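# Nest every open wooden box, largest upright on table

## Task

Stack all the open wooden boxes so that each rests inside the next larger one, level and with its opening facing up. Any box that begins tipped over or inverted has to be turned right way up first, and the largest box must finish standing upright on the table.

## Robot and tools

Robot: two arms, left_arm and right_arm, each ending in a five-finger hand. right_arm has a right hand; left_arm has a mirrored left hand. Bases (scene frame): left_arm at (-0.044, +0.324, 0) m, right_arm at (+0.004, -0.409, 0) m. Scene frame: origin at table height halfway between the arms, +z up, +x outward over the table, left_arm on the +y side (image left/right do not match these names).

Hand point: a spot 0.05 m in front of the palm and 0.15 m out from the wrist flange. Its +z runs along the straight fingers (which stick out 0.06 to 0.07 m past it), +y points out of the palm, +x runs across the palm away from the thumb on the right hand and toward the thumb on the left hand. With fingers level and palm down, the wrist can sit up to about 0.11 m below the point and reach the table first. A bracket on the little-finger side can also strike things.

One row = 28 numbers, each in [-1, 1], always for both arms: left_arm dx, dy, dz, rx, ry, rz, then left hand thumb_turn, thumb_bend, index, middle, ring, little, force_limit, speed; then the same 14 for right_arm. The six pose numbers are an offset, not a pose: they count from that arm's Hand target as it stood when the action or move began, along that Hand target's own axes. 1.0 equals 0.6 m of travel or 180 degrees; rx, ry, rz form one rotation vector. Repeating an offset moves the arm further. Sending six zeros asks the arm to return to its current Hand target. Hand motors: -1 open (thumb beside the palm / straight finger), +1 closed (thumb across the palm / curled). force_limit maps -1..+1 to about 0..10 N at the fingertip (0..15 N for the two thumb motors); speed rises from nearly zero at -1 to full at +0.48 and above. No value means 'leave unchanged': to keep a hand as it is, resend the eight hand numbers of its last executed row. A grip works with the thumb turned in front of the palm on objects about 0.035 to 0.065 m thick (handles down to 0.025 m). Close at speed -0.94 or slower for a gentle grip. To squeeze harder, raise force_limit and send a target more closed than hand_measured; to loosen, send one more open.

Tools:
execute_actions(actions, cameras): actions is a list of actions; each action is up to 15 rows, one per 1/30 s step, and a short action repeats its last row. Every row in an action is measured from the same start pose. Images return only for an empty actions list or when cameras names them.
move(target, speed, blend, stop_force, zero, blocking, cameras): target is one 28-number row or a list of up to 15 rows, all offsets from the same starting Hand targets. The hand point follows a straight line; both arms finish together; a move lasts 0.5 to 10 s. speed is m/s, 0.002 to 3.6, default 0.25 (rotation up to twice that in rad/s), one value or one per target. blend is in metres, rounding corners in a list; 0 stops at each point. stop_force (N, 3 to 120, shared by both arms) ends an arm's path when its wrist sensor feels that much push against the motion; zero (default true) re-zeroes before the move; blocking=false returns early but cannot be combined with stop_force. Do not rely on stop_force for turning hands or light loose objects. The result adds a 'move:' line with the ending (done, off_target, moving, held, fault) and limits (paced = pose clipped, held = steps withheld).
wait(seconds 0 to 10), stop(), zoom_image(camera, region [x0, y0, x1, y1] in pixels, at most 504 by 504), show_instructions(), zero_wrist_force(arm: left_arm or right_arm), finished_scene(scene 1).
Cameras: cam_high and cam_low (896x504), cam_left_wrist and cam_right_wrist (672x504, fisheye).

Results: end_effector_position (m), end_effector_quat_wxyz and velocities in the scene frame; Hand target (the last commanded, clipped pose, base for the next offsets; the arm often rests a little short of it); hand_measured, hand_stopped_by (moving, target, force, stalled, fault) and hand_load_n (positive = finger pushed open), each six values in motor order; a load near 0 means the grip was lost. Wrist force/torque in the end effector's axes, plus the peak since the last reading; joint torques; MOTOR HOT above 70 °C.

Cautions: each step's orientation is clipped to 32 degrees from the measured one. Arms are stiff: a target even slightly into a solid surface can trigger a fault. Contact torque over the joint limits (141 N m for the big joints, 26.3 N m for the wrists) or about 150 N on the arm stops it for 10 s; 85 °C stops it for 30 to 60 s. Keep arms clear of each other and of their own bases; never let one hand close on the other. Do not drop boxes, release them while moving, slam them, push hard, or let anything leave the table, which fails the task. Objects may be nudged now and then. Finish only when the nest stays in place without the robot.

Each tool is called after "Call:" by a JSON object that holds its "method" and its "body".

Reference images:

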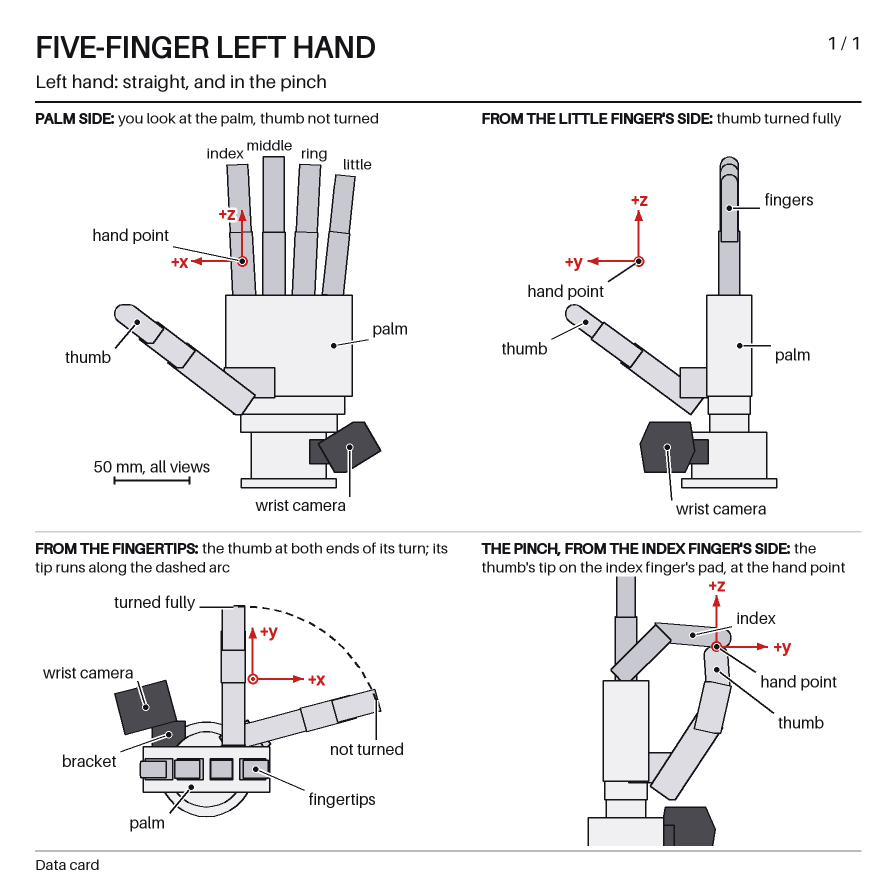

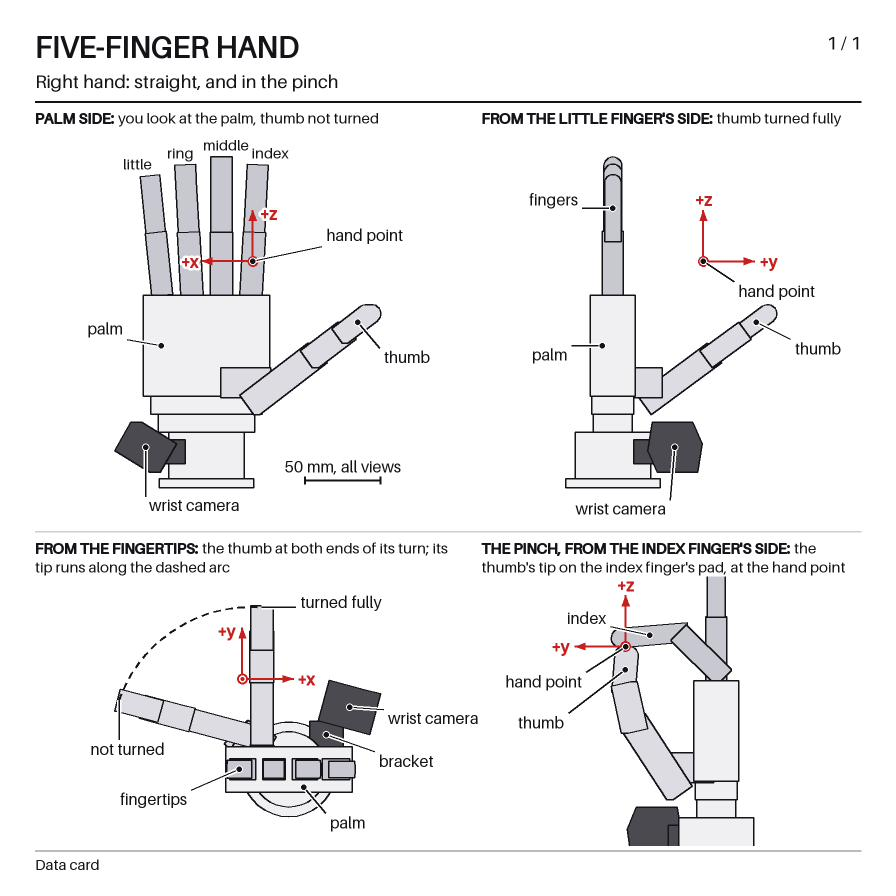

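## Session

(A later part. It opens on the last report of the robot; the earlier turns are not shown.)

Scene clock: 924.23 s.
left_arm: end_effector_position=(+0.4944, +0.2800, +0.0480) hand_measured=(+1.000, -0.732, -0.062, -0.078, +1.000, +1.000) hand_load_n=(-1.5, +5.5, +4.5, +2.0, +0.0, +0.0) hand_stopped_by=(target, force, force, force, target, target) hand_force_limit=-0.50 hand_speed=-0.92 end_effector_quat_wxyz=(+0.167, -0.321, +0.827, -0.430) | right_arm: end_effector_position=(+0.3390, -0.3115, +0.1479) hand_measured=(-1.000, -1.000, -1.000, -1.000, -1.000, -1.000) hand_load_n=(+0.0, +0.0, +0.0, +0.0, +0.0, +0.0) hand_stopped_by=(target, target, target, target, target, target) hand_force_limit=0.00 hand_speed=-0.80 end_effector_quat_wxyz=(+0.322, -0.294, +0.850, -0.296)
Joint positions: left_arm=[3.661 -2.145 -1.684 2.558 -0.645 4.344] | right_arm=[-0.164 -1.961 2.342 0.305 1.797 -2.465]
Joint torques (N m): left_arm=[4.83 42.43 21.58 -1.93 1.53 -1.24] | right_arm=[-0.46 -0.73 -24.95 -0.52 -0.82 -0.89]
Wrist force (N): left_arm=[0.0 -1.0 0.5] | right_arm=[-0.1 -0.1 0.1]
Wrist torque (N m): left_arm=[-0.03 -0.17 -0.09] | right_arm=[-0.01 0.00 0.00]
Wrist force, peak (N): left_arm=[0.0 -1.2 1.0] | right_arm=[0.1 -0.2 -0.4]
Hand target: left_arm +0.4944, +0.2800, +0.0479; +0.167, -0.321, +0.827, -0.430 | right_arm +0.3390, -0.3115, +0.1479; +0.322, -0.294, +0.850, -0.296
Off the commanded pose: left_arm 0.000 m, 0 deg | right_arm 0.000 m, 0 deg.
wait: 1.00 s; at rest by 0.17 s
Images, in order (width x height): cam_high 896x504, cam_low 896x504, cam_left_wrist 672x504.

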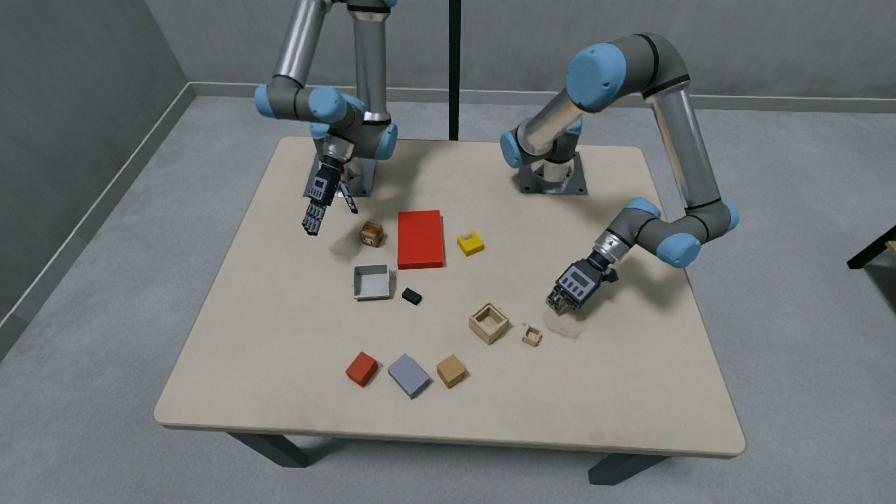

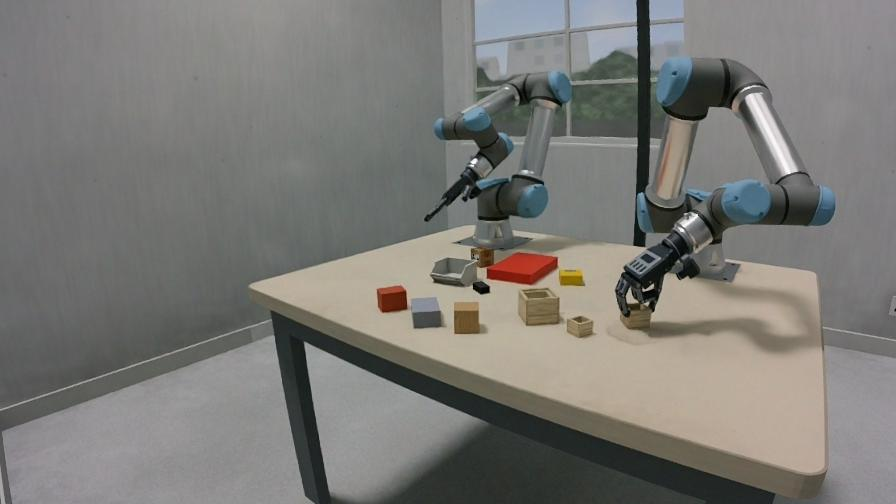

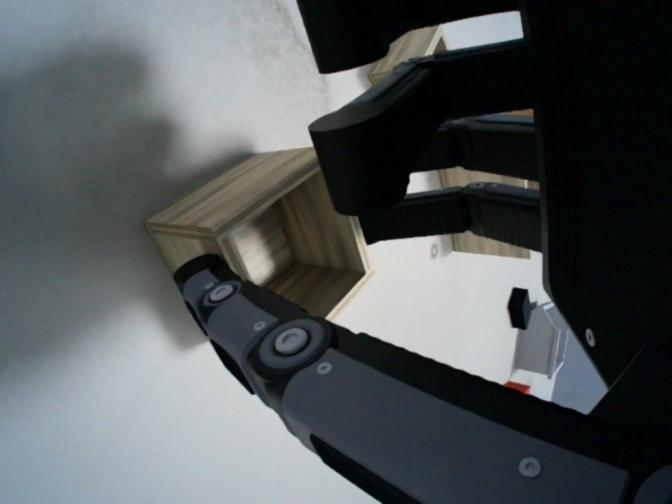

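Call:
{"method": "move", "body": {"target": [[0,-0.1159,-0.0813,0,0,0,1,-0.6,0.12,0.12,1,1,-0.5,-0.92,0,0,0,0,0,0,-1,-1,-1,-1,-1,-1,0,-0.8],[0.1119,-0.305,0.188,0,-0.0150,-0.0105,1,-0.6,0.12,0.12,1,1,-0.5,-0.92,0,0,0,0,0,0,-1,-1,-1,-1,-1,-1,0,-0.8]], "speed": 0.15, "blend": 0.025, "cameras": ["cam_high","cam_low","cam_left_wrist"]}}

Call:
{"method": "zoom_image", "body": {"camera": "cam_low", "region": [500, 250, 600, 340]}}

Call:
{"method": "zoom_image", "body": {"camera": "cam_high", "region": [455, 285, 535, 355]}}

Call:
{"method": "zoom_image", "body": {"camera": "cam_left_wrist", "region": [50, 100, 450, 380]}}

Scene clock: 933.23 s.
left_arm: end_effector_position=(+0.5779, +0.0890, +0.1329) hand_measured=(+1.000, -0.732, -0.062, -0.078, +1.000, +1.000) hand_load_n=(-1.0, +5.5, +4.0, +2.5, +0.0, +0.0) hand_stopped_by=(target, force, force, force, target, target) hand_force_limit=-0.50 hand_speed=-0.92 end_effector_quat_wxyz=(+0.179, -0.344, +0.818, -0.425) | right_arm: end_effector_position=(+0.3390, -0.3115, +0.1479) hand_measured=(-1.000, -1.000, -1.000, -1.000, -1.000, -1.000) hand_load_n=(-0.5, +0.0, +0.0, +0.0, +0.0, +0.0) hand_stopped_by=(target, target, target, target, target, target) hand_force_limit=0.00 hand_speed=-0.80 end_effector_quat_wxyz=(+0.322, -0.294, +0.850, -0.296)
Joint positions: left_arm=[3.216 -2.107 -1.382 2.673 -0.908 3.721] | right_arm=[-0.164 -1.961 2.342 0.305 1.797 -2.465]
Joint torques (N m): left_arm=[-4.53 49.6 10.09 -1.96 2.41 -0.8] | right_arm=[0.19 -0.75 -25.22 -0.62 -0.75 -0.92]
Wrist force (N): left_arm=[-0.3 0.4 1.8] | right_arm=[-0.1 0.0 0.1]
Wrist torque (N m): left_arm=[0.00 -0.13 -0.11] | right_arm=[-0.01 0.01 0.00]
Wrist force, peak (N): left_arm=[-0.2 2.0 2.5] | right_arm=[0.2 -0.1 -0.5]
Hand target: left_arm +0.5779, +0.0889, +0.1329; +0.179, -0.344, +0.818, -0.425 | right_arm +0.3390, -0.3115, +0.1479; +0.322, -0.294, +0.850, -0.296
Off the commanded pose: left_arm 0.000 m, 0 deg | right_arm 0.000 m, 0 deg.
move: done
Images, in order (width x height): cam_high 896x504, cam_low 896x504, cam_left_wrist 672x504.

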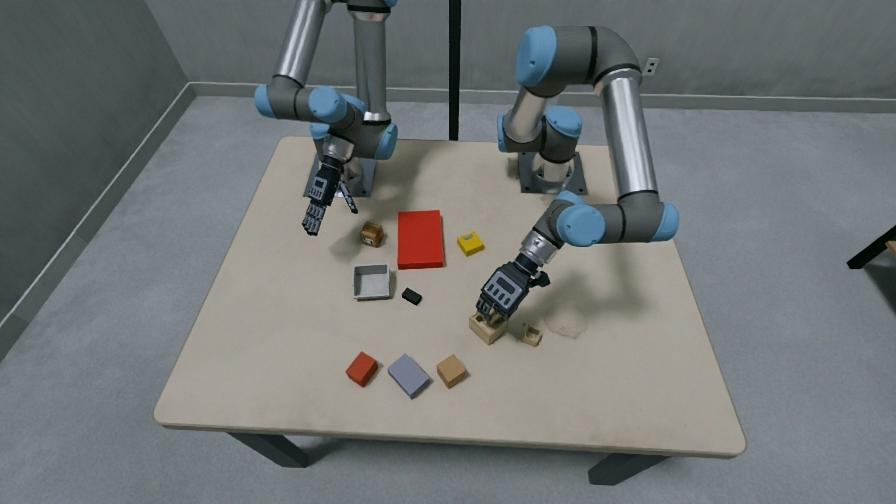

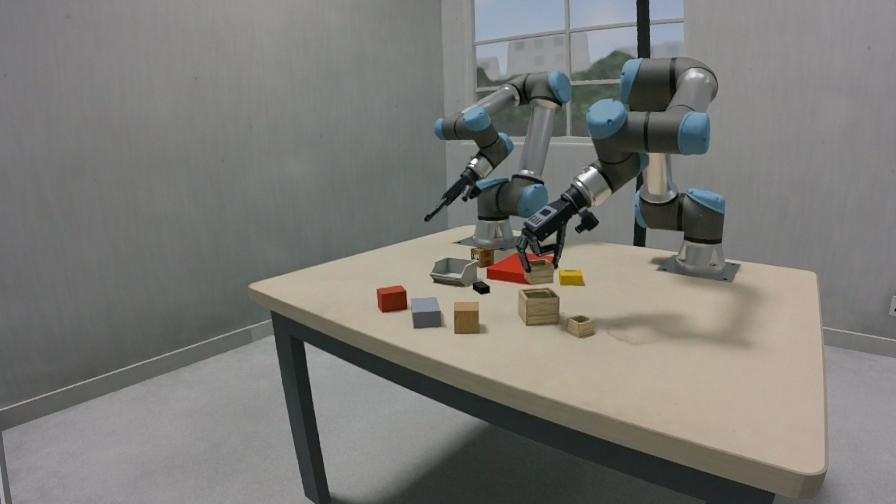

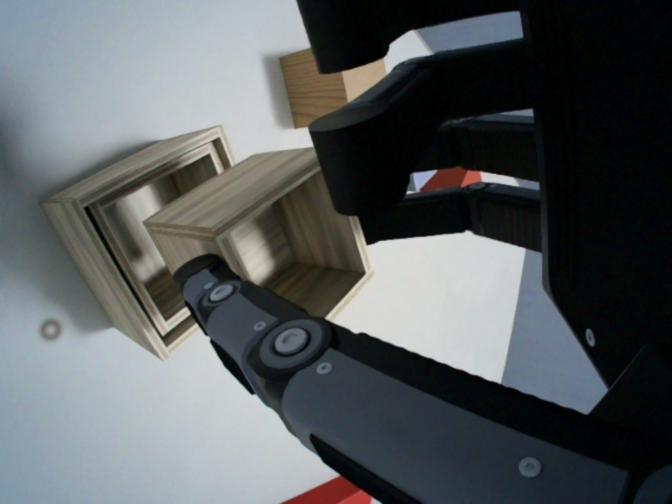

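Scaled by 5.040 from the camera's 896x504 image, which has a finer 1280x720 frame.

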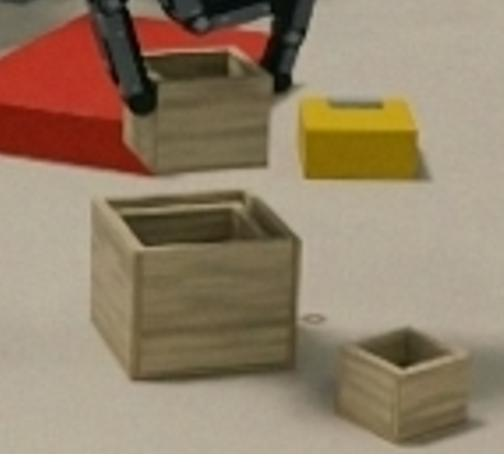

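Scaled by 6.300 from the camera's 896x504 image, which has a finer 1280x720 frame.

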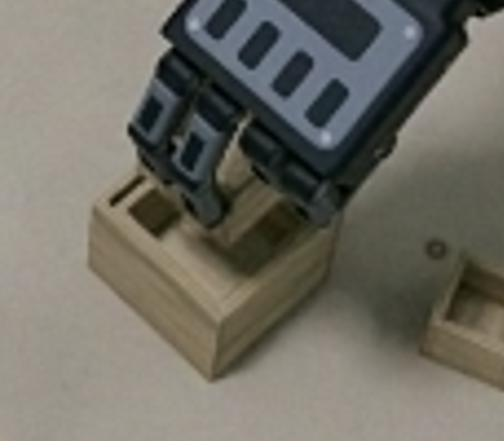

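Scaled by 1.260 from the camera's 672x504 image, which has a finer 960x720 frame.

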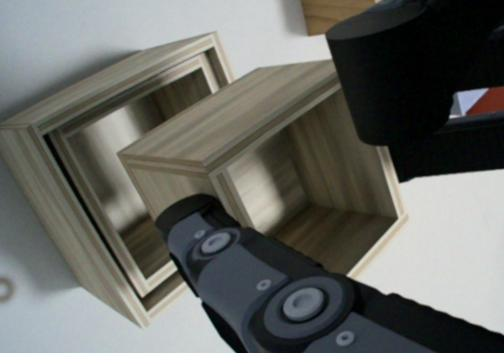

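Call:
{"method": "move", "body": {"target": [0,0.0369,0.0258,0,0,0,1,-0.6,0.12,0.12,1,1,-0.5,-0.92,0,0,0,0,0,0,-1,-1,-1,-1,-1,-1,0,-0.8], "speed": 0.05, "stop_force": 3, "cameras": ["cam_high","cam_low","cam_left_wrist"]}}

Call:
{"method": "zoom_image", "body": {"camera": "cam_low", "region": [510, 260, 570, 330]}}

Call:
{"method": "zoom_image", "body": {"camera": "cam_left_wrist", "region": [60, 120, 300, 340]}}

Call:
{"method": "zoom_image", "body": {"camera": "cam_high", "region": [460, 295, 520, 350]}}

Scene clock: 940.40 s.
left_arm: end_effector_position=(+0.5779, +0.0889, +0.1059) hand_measured=(+1.000, -0.732, -0.062, -0.078, +1.000, +1.000) hand_load_n=(-1.5, +5.5, +4.0, +2.0, +0.0, +0.0) hand_stopped_by=(target, force, force, force, target, target) hand_force_limit=-0.50 hand_speed=-0.92 end_effector_quat_wxyz=(+0.179, -0.344, +0.818, -0.425) | right_arm: end_effector_position=(+0.3390, -0.3115, +0.1479) hand_measured=(-1.000, -1.000, -1.000, -1.000, -1.000, -1.000) hand_load_n=(+0.0, +0.0, +0.0, +0.0, +0.0, +0.0) hand_stopped_by=(target, target, target, target, target, target) hand_force_limit=0.00 hand_speed=-0.80 end_effector_quat_wxyz=(+0.322, -0.294, +0.850, -0.296)
Joint positions: left_arm=[3.216 -2.131 -1.418 2.733 -0.908 3.721] | right_arm=[-0.164 -1.961 2.342 0.305 1.797 -2.465]
Joint torques (N m): left_arm=[4.88 50.44 26.99 -1.58 2.87 -1.24] | right_arm=[-0.59 -0.11 -25.02 -0.61 -0.89 -0.77]
Wrist force (N): left_arm=[-0.2 0.4 1.8] | right_arm=[0.0 0.0 -0.3]
Wrist torque (N m): left_arm=[0.00 -0.13 -0.10] | right_arm=[0.02 0.01 0.00]
Wrist force, peak (N): left_arm=[-0.1 0.8 2.2] | right_arm=[0.2 0.0 -0.5]
Hand target: left_arm +0.5779, +0.0889, +0.1059; +0.179, -0.344, +0.818, -0.425 | right_arm +0.3390, -0.3115, +0.1479; +0.322, -0.294, +0.850, -0.296
Off the commanded pose: left_arm 0.000 m, 0 deg | right_arm 0.000 m, 0 deg.
move: done
Images, in order (width x height): cam_high 896x504, cam_low 896x504, cam_left_wrist 672x504.

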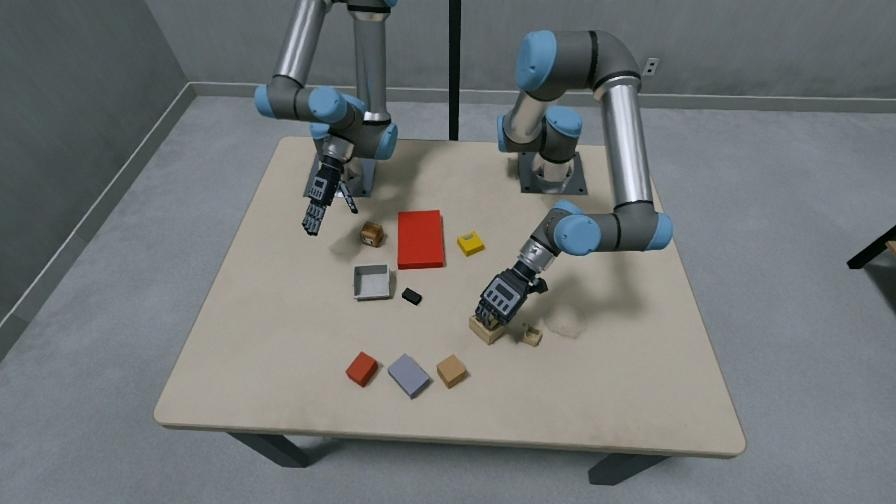

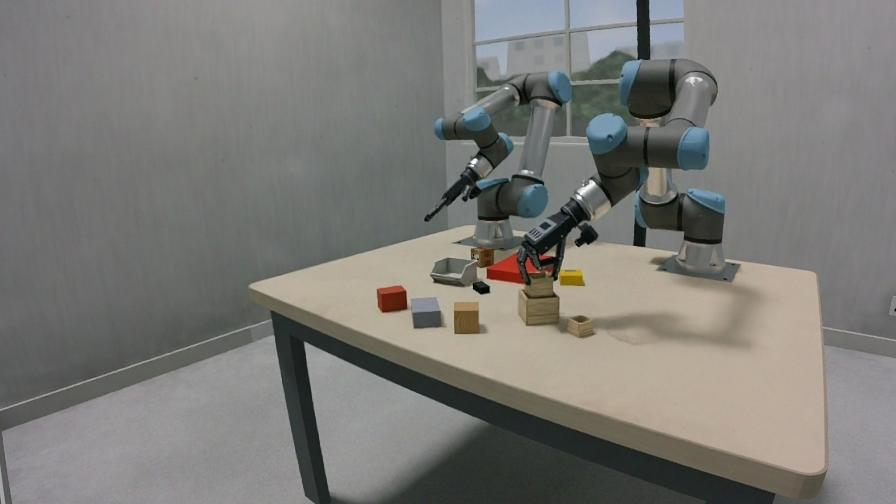

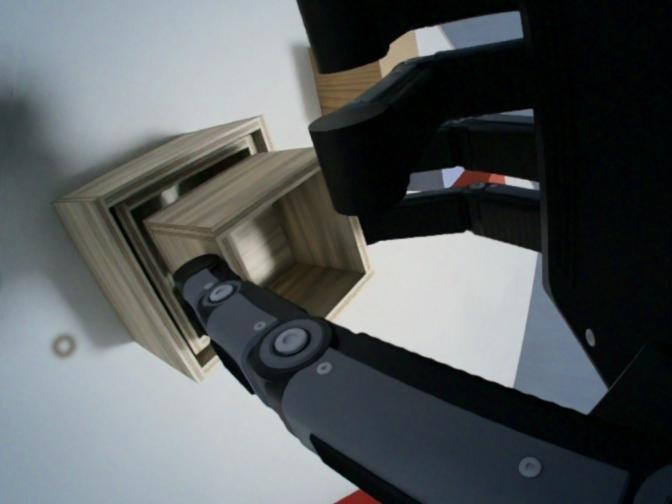

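Scaled by 7.200 from the camera's 896x504 image, which has a finer 1280x720 frame.

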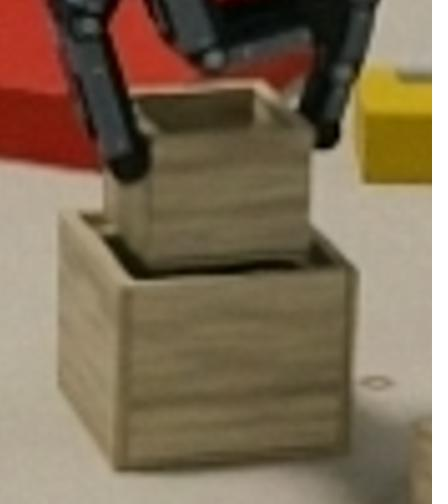

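Scaled by 2.100 from the camera's 672x504 image, which has a finer 960x720 frame.

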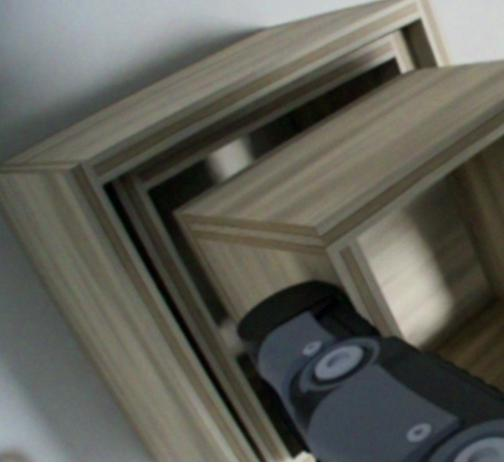

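Scaled by 8.400 from the camera's 896x504 image, which has a finer 1280x720 frame.

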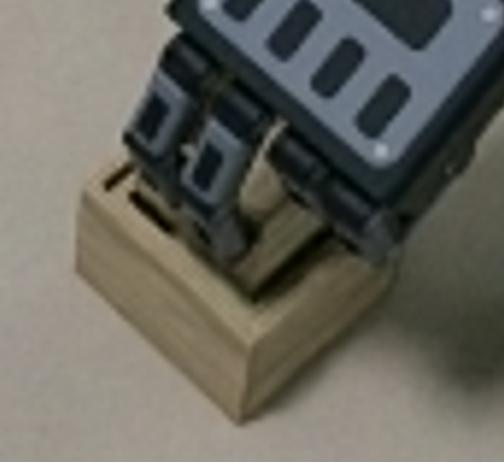

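Call:
{"method": "zoom_image", "body": {"camera": "cam_left_wrist", "region": [110, 170, 220, 270]}}

Call:
{"method": "zoom_image", "body": {"camera": "cam_high", "region": [468, 312, 508, 344]}}

Call:
{"method": "zoom_image", "body": {"camera": "cam_low", "region": [514, 276, 564, 306]}}

Scaled by 4.582 from the camera's 672x504 image, which has a finer 960x720 frame.

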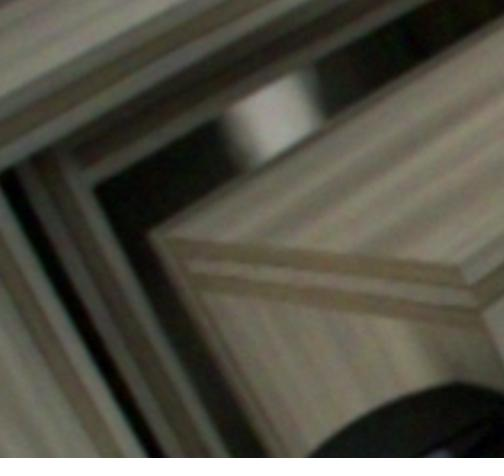

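Scaled by 12.600 from the camera's 896x504 image, which has a finer 1280x720 frame.

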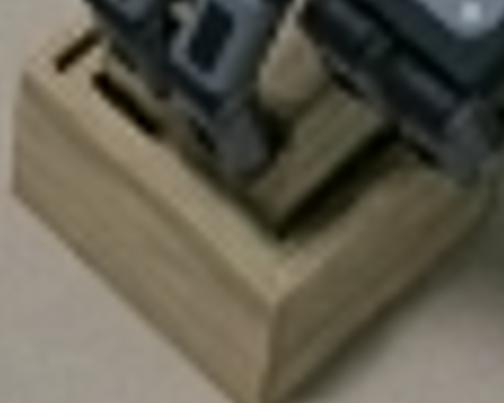

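Scaled by 10.080 from the camera's 896x504 image, which has a finer 1280x720 frame.

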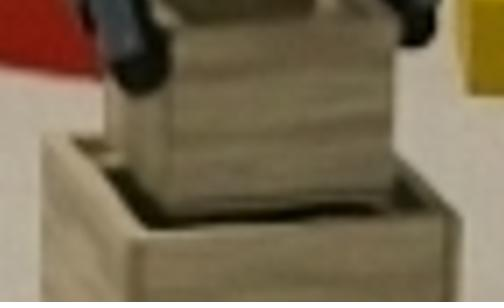

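Call:
{"method": "move", "body": {"target": [-0.0050,-0.00157,-0.00212,0,0.00683,0.00478,1,-0.6,0.12,0.12,1,1,-0.5,-0.92,0,0,0,0,0,0,-1,-1,-1,-1,-1,-1,0,-0.8], "speed": 0.03, "cameras": ["cam_high","cam_low","cam_left_wrist"]}}

Call:
{"method": "zoom_image", "body": {"camera": "cam_left_wrist", "region": [110, 170, 220, 270]}}

Call:
{"method": "zoom_image", "body": {"camera": "cam_high", "region": [468, 312, 508, 344]}}

Call:
{"method": "zoom_image", "body": {"camera": "cam_low", "region": [514, 276, 564, 306]}}

Scene clock: 1001.67 s.
left_arm: end_effector_position=(+0.5797, +0.0915, +0.1075) hand_measured=(+1.000, -0.732, -0.062, -0.078, +1.000, +1.000) hand_load_n=(-1.5, +5.5, +4.0, +2.0, +0.0, +0.0) hand_stopped_by=(target, force, force, force, target, target) hand_force_limit=-0.50 hand_speed=-0.92 end_effector_quat_wxyz=(+0.173, -0.334, +0.822, -0.427) end_effector_velocity=(+0.001, +0.000, -0.001) end_effector_angular_velocity=(-0.001, +0.001, +0.005) | right_arm: end_effector_position=(+0.3390, -0.3115, +0.1479) hand_measured=(-1.000, -1.000, -1.000, -1.000, -1.000, -1.000) hand_load_n=(+0.0, +0.0, +0.0, +0.0, +0.0, +0.0) hand_stopped_by=(target, target, target, target, target, target) hand_force_limit=0.00 hand_speed=-0.80 end_effector_quat_wxyz=(+0.322, -0.294, +0.850, -0.296)
Joint positions: left_arm=[3.226 -2.144 -1.396 2.703 -0.884 3.754] | right_arm=[-0.164 -1.961 2.342 0.305 1.797 -2.465]
Joint velocities: left_arm=[0 -0.001 -0.001 0.004 -0.003 -0.005] | right_arm=[within noise]
Joint torques (N m): left_arm=[-4.93 43.74 8.22 0.64 -0.73 -1.54] | right_arm=[-0.57 -0.9 -25.35 -0.64 -0.77 -0.87]
Wrist force (N): left_arm=[-0.3 0.4 1.8] | right_arm=[0.2 -0.1 -0.1]
Wrist torque (N m): left_arm=[0.00 -0.13 -0.07] | right_arm=[0.00 -0.02 0.01]
Wrist force, peak (N): left_arm=[-0.4 0.4 2.0] | right_arm=[-0.2 -0.1 -0.4]
Hand target: left_arm +0.5796, +0.0914, +0.1074; +0.174, -0.334, +0.822, -0.427 | right_arm +0.3390, -0.3115, +0.1479; +0.322, -0.294, +0.850, -0.296
Off the commanded pose: left_arm 0.000 m, 0 deg | right_arm 0.000 m, 0 deg.
move: done
Images, in order (width x height): cam_high 896x504, cam_low 896x504, cam_left_wrist 672x504.

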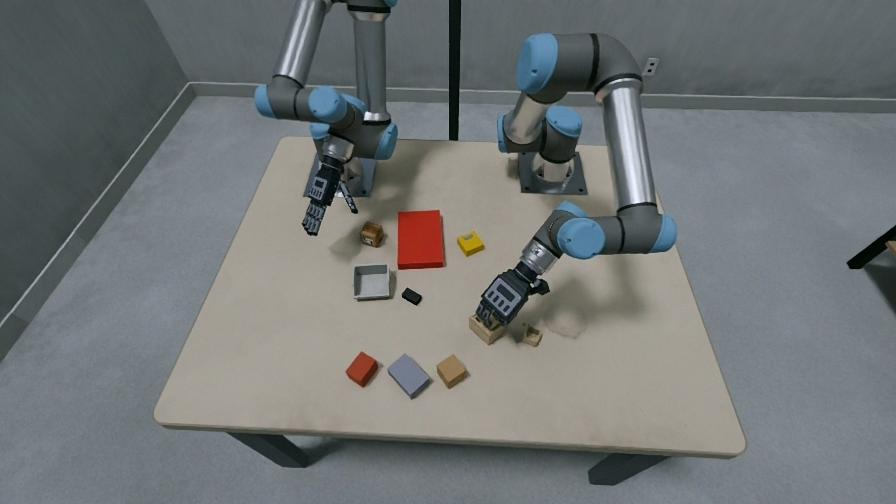

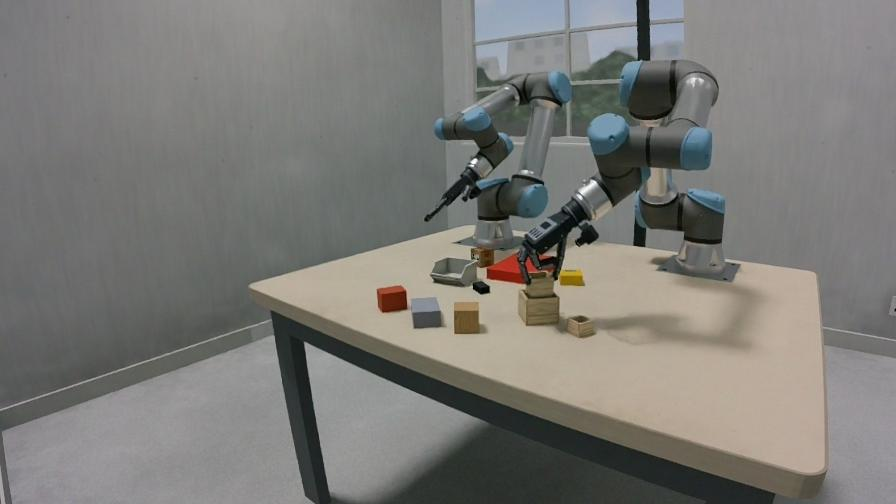

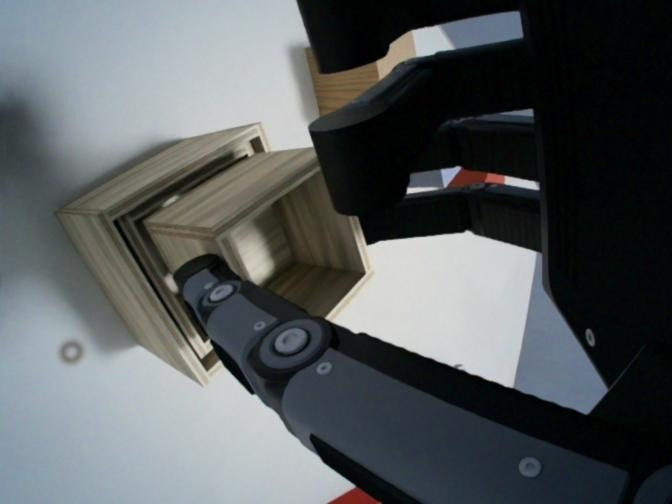

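Scaled by 4.582 from the camera's 672x504 image, which has a finer 960x720 frame.

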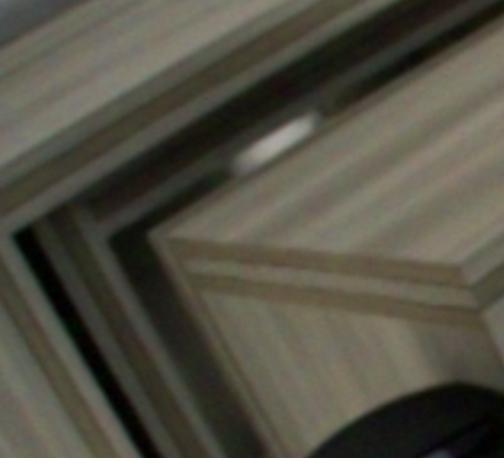

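Scaled by 12.600 from the camera's 896x504 image, which has a finer 1280x720 frame.

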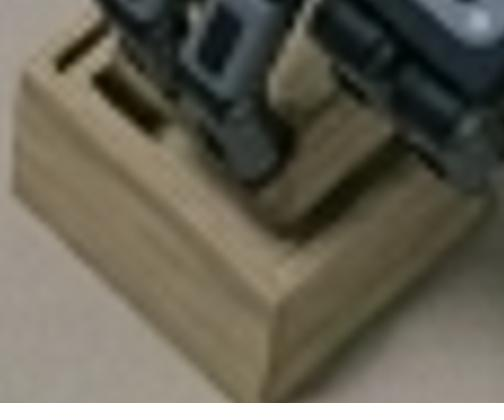

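Scaled by 10.080 from the camera's 896x504 image, which has a finer 1280x720 frame.

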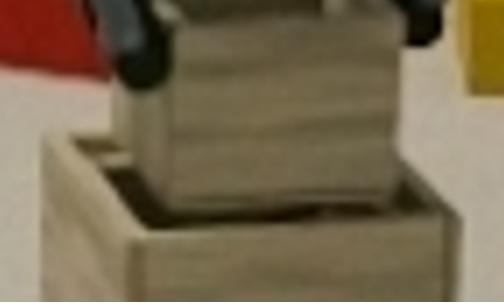

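Call:
{"method": "move", "body": {"target": [0.00005,0.00261,-0.00082,0,0,0,1,-0.6,0.12,0.12,1,1,-0.5,-0.92,0,0,0,0,0,0,-1,-1,-1,-1,-1,-1,0,-0.8], "speed": 0.02, "cameras": ["cam_high","cam_low","cam_left_wrist"]}}

Call:
{"method": "zoom_image", "body": {"camera": "cam_left_wrist", "region": [110, 170, 220, 270]}}

Call:
{"method": "zoom_image", "body": {"camera": "cam_low", "region": [514, 276, 564, 306]}}

Call:
{"method": "zoom_image", "body": {"camera": "cam_left_wrist", "region": [110, 120, 330, 390]}}

Scene clock: 1017.10 s.
left_arm: end_effector_position=(+0.5786, +0.0924, +0.1064) hand_measured=(+1.000, -0.732, -0.062, -0.078, +1.000, +1.000) hand_load_n=(-1.0, +5.5, +4.5, +2.0, +0.0, +0.0) hand_stopped_by=(target, force, force, force, target, target) hand_force_limit=-0.50 hand_speed=-0.92 end_effector_quat_wxyz=(+0.174, -0.334, +0.822, -0.427) | right_arm: end_effector_position=(+0.3390, -0.3115, +0.1479) hand_measured=(-1.000, -1.000, -1.000, -1.000, -1.000, -1.000) hand_load_n=(+0.0, +0.0, +0.0, +0.0, +0.0, +0.0) hand_stopped_by=(target, target, target, target, target, target) hand_force_limit=0.00 hand_speed=-0.80 end_effector_quat_wxyz=(+0.322, -0.294, +0.850, -0.296)
Joint positions: left_arm=[3.227 -2.143 -1.401 2.706 -0.883 3.756] | right_arm=[-0.164 -1.961 2.342 0.305 1.797 -2.465]
Joint torques (N m): left_arm=[4.14 49.19 12.1 0.15 2.71 0.85] | right_arm=[-0.98 -0.16 -25.36 -0.63 -0.72 -0.94]
Wrist force (N): left_arm=[-0.3 0.2 1.6] | right_arm=[0.0 0.2 -0.2]
Wrist torque (N m): left_arm=[-0.03 -0.14 -0.07] | right_arm=[0.04 0.00 0.01]
Wrist force, peak (N): left_arm=[-0.4 0.4 2.0] | right_arm=[0.5 0.0 -0.5]
Hand target: left_arm +0.5787, +0.0923, +0.1064; +0.174, -0.334, +0.822, -0.427 | right_arm +0.3390, -0.3115, +0.1479; +0.322, -0.294, +0.850, -0.296
Off the commanded pose: left_arm 0.000 m, 0 deg | right_arm 0.000 m, 0 deg.
move: done
Images, in order (width x height): cam_high 896x504, cam_low 896x504, cam_left_wrist 672x504.

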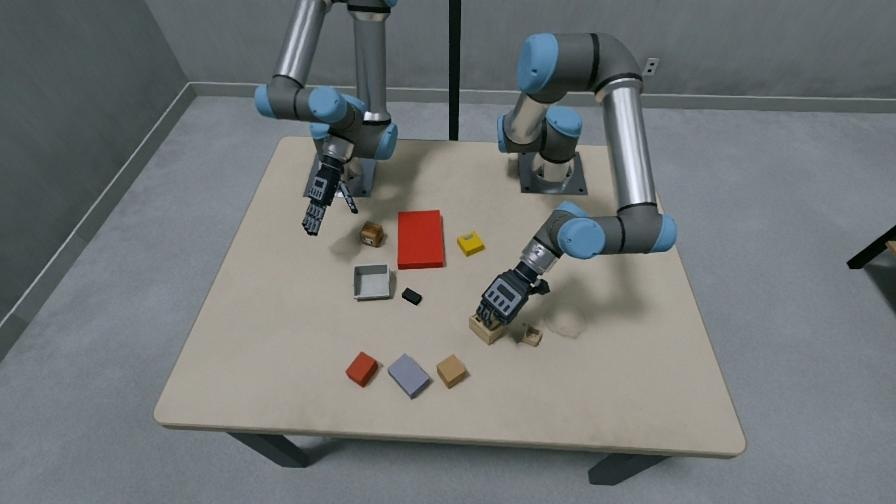

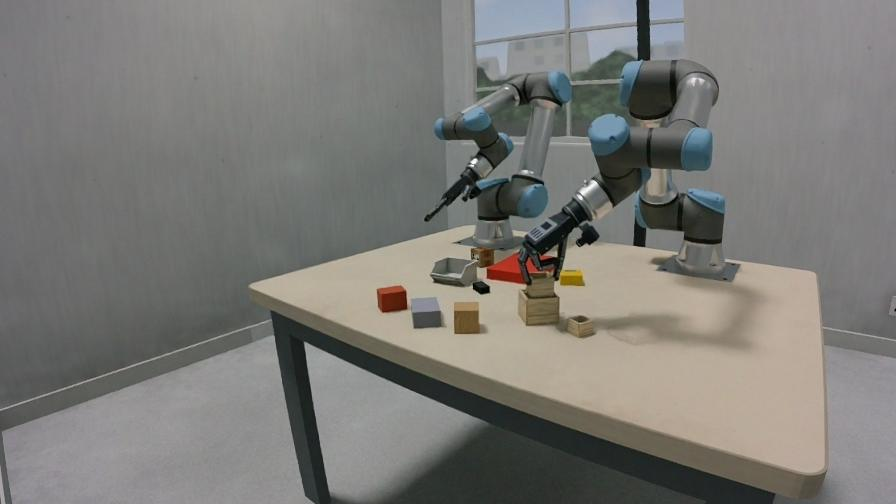

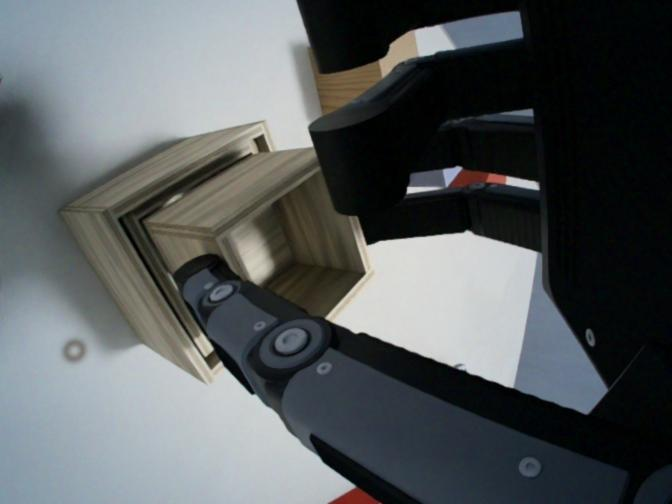

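Scaled by 4.582 from the camera's 672x504 image, which has a finer 960x720 frame.

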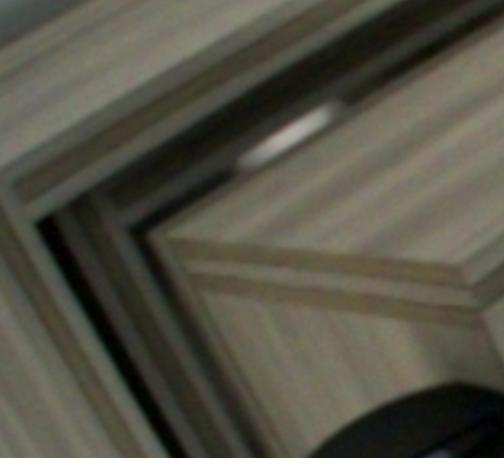

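Scaled by 10.080 from the camera's 896x504 image, which has a finer 1280x720 frame.

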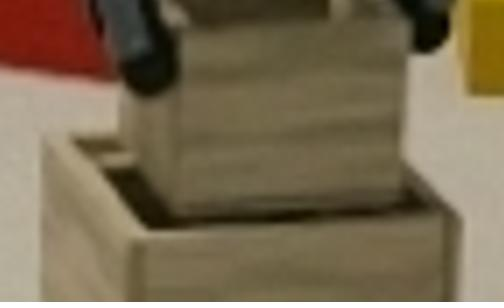

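Scaled by 1.867 from the camera's 672x504 image, which has a finer 960x720 frame.

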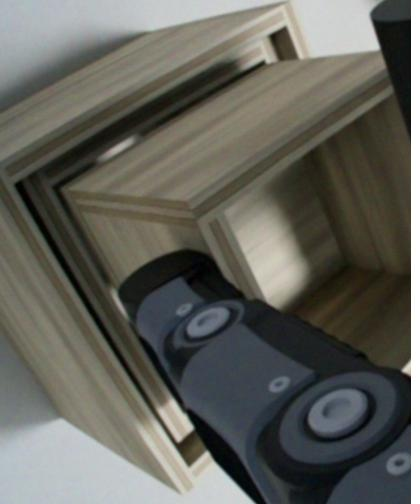

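Call:
{"method": "move", "body": {"target": [0,0.00546,0.00383,0,0,0,1,-0.6,0.12,0.12,1,1,-0.5,-0.92,0,0,0,0,0,0,-1,-1,-1,-1,-1,-1,0,-0.8], "speed": 0.008, "stop_force": 3, "cameras": ["cam_high","cam_low","cam_left_wrist"]}}

Call:
{"method": "zoom_image", "body": {"camera": "cam_left_wrist", "region": [110, 170, 220, 270]}}

Call:
{"method": "zoom_image", "body": {"camera": "cam_low", "region": [510, 270, 570, 330]}}

Scene clock: 1020.87 s.
left_arm: end_effector_position=(+0.5786, +0.0923, +0.1024) hand_measured=(+1.000, -0.732, -0.062, -0.078, +1.000, +1.000) hand_load_n=(-1.5, +5.5, +4.5, +2.0, +0.0, +0.0) hand_stopped_by=(target, force, force, force, target, target) hand_force_limit=-0.50 hand_speed=-0.92 end_effector_quat_wxyz=(+0.173, -0.334, +0.822, -0.427) | right_arm: end_effector_position=(+0.3390, -0.3115, +0.1479) hand_measured=(-1.000, -1.000, -1.000, -1.000, -1.000, -1.000) hand_load_n=(+0.0, +0.0, +0.0, +0.0, +0.0, +0.0) hand_stopped_by=(target, target, target, target, target, target) hand_force_limit=0.00 hand_speed=-0.80 end_effector_quat_wxyz=(+0.322, -0.294, +0.850, -0.296)
Joint positions: left_arm=[3.227 -2.147 -1.406 2.715 -0.883 3.756] | right_arm=[-0.164 -1.961 2.342 0.305 1.797 -2.465]
Joint torques (N m): left_arm=[-4.53 40.19 19.74 -2.47 -0.17 -0.87] | right_arm=[0.05 -0.71 -24.96 -0.6 -0.85 -0.87]
Wrist force (N): left_arm=[-0.3 0.3 1.7] | right_arm=[0.1 -0.1 -0.1]
Wrist torque (N m): left_arm=[-0.02 -0.13 -0.08] | right_arm=[-0.01 -0.02 0.01]
Wrist force, peak (N): left_arm=[-0.2 0.5 2.0] | right_arm=[0.1 0.1 -0.5]
Hand target: left_arm +0.5787, +0.0923, +0.1024; +0.174, -0.334, +0.822, -0.427 | right_arm +0.3390, -0.3115, +0.1479; +0.322, -0.294, +0.850, -0.296
Off the commanded pose: left_arm 0.000 m, 0 deg | right_arm 0.000 m, 0 deg.
move: done
Images, in order (width x height): cam_high 896x504, cam_low 896x504, cam_left_wrist 672x504.

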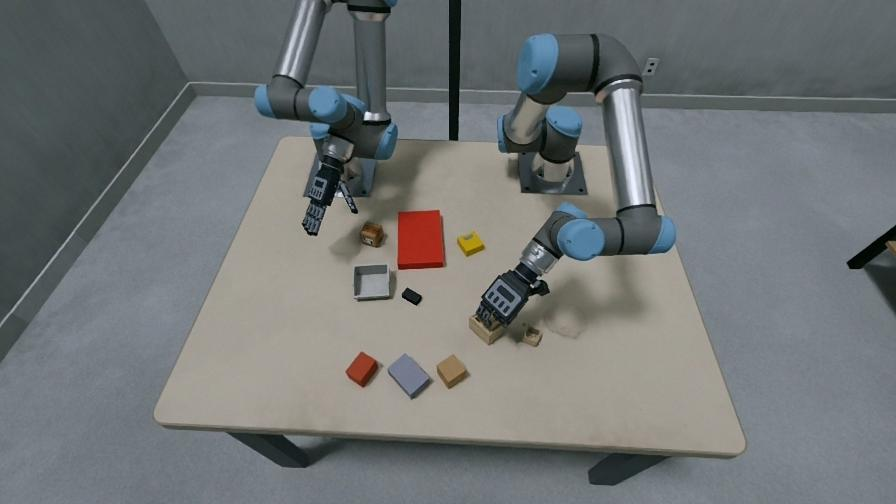

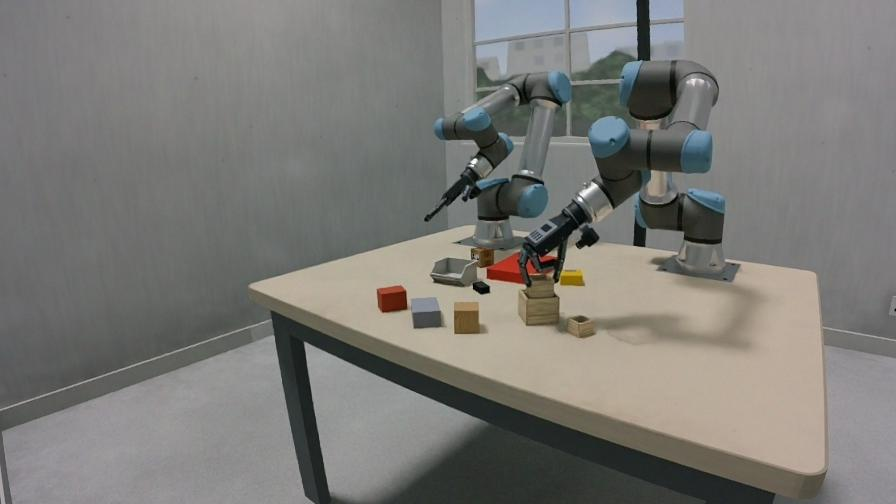

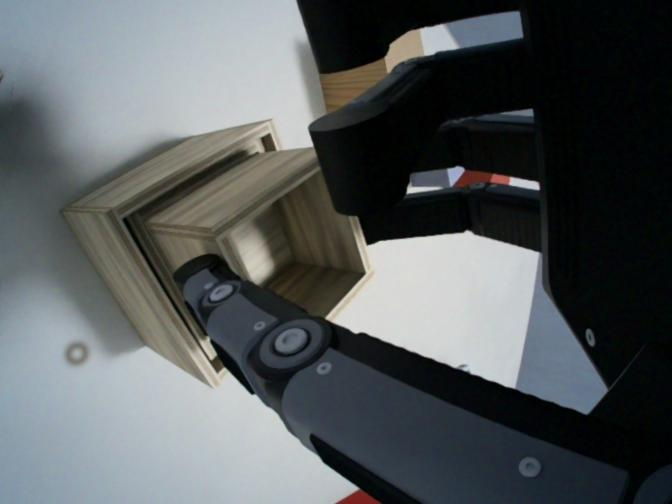

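Scaled by 4.582 from the camera's 672x504 image, which has a finer 960x720 frame.

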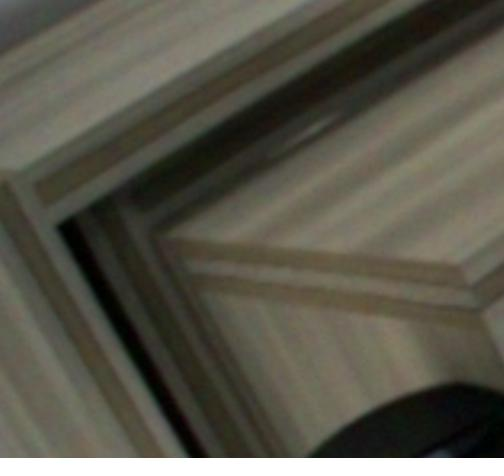

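Scaled by 8.400 from the camera's 896x504 image, which has a finer 1280x720 frame.

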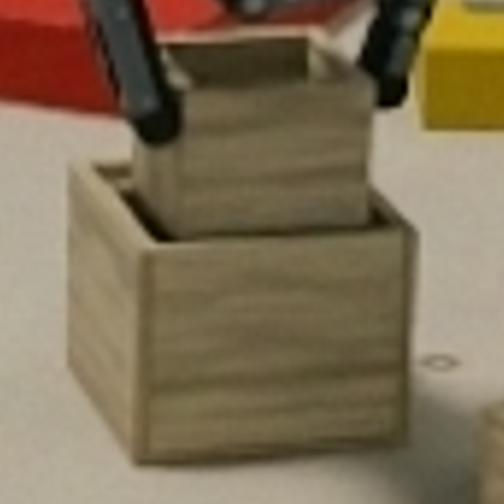

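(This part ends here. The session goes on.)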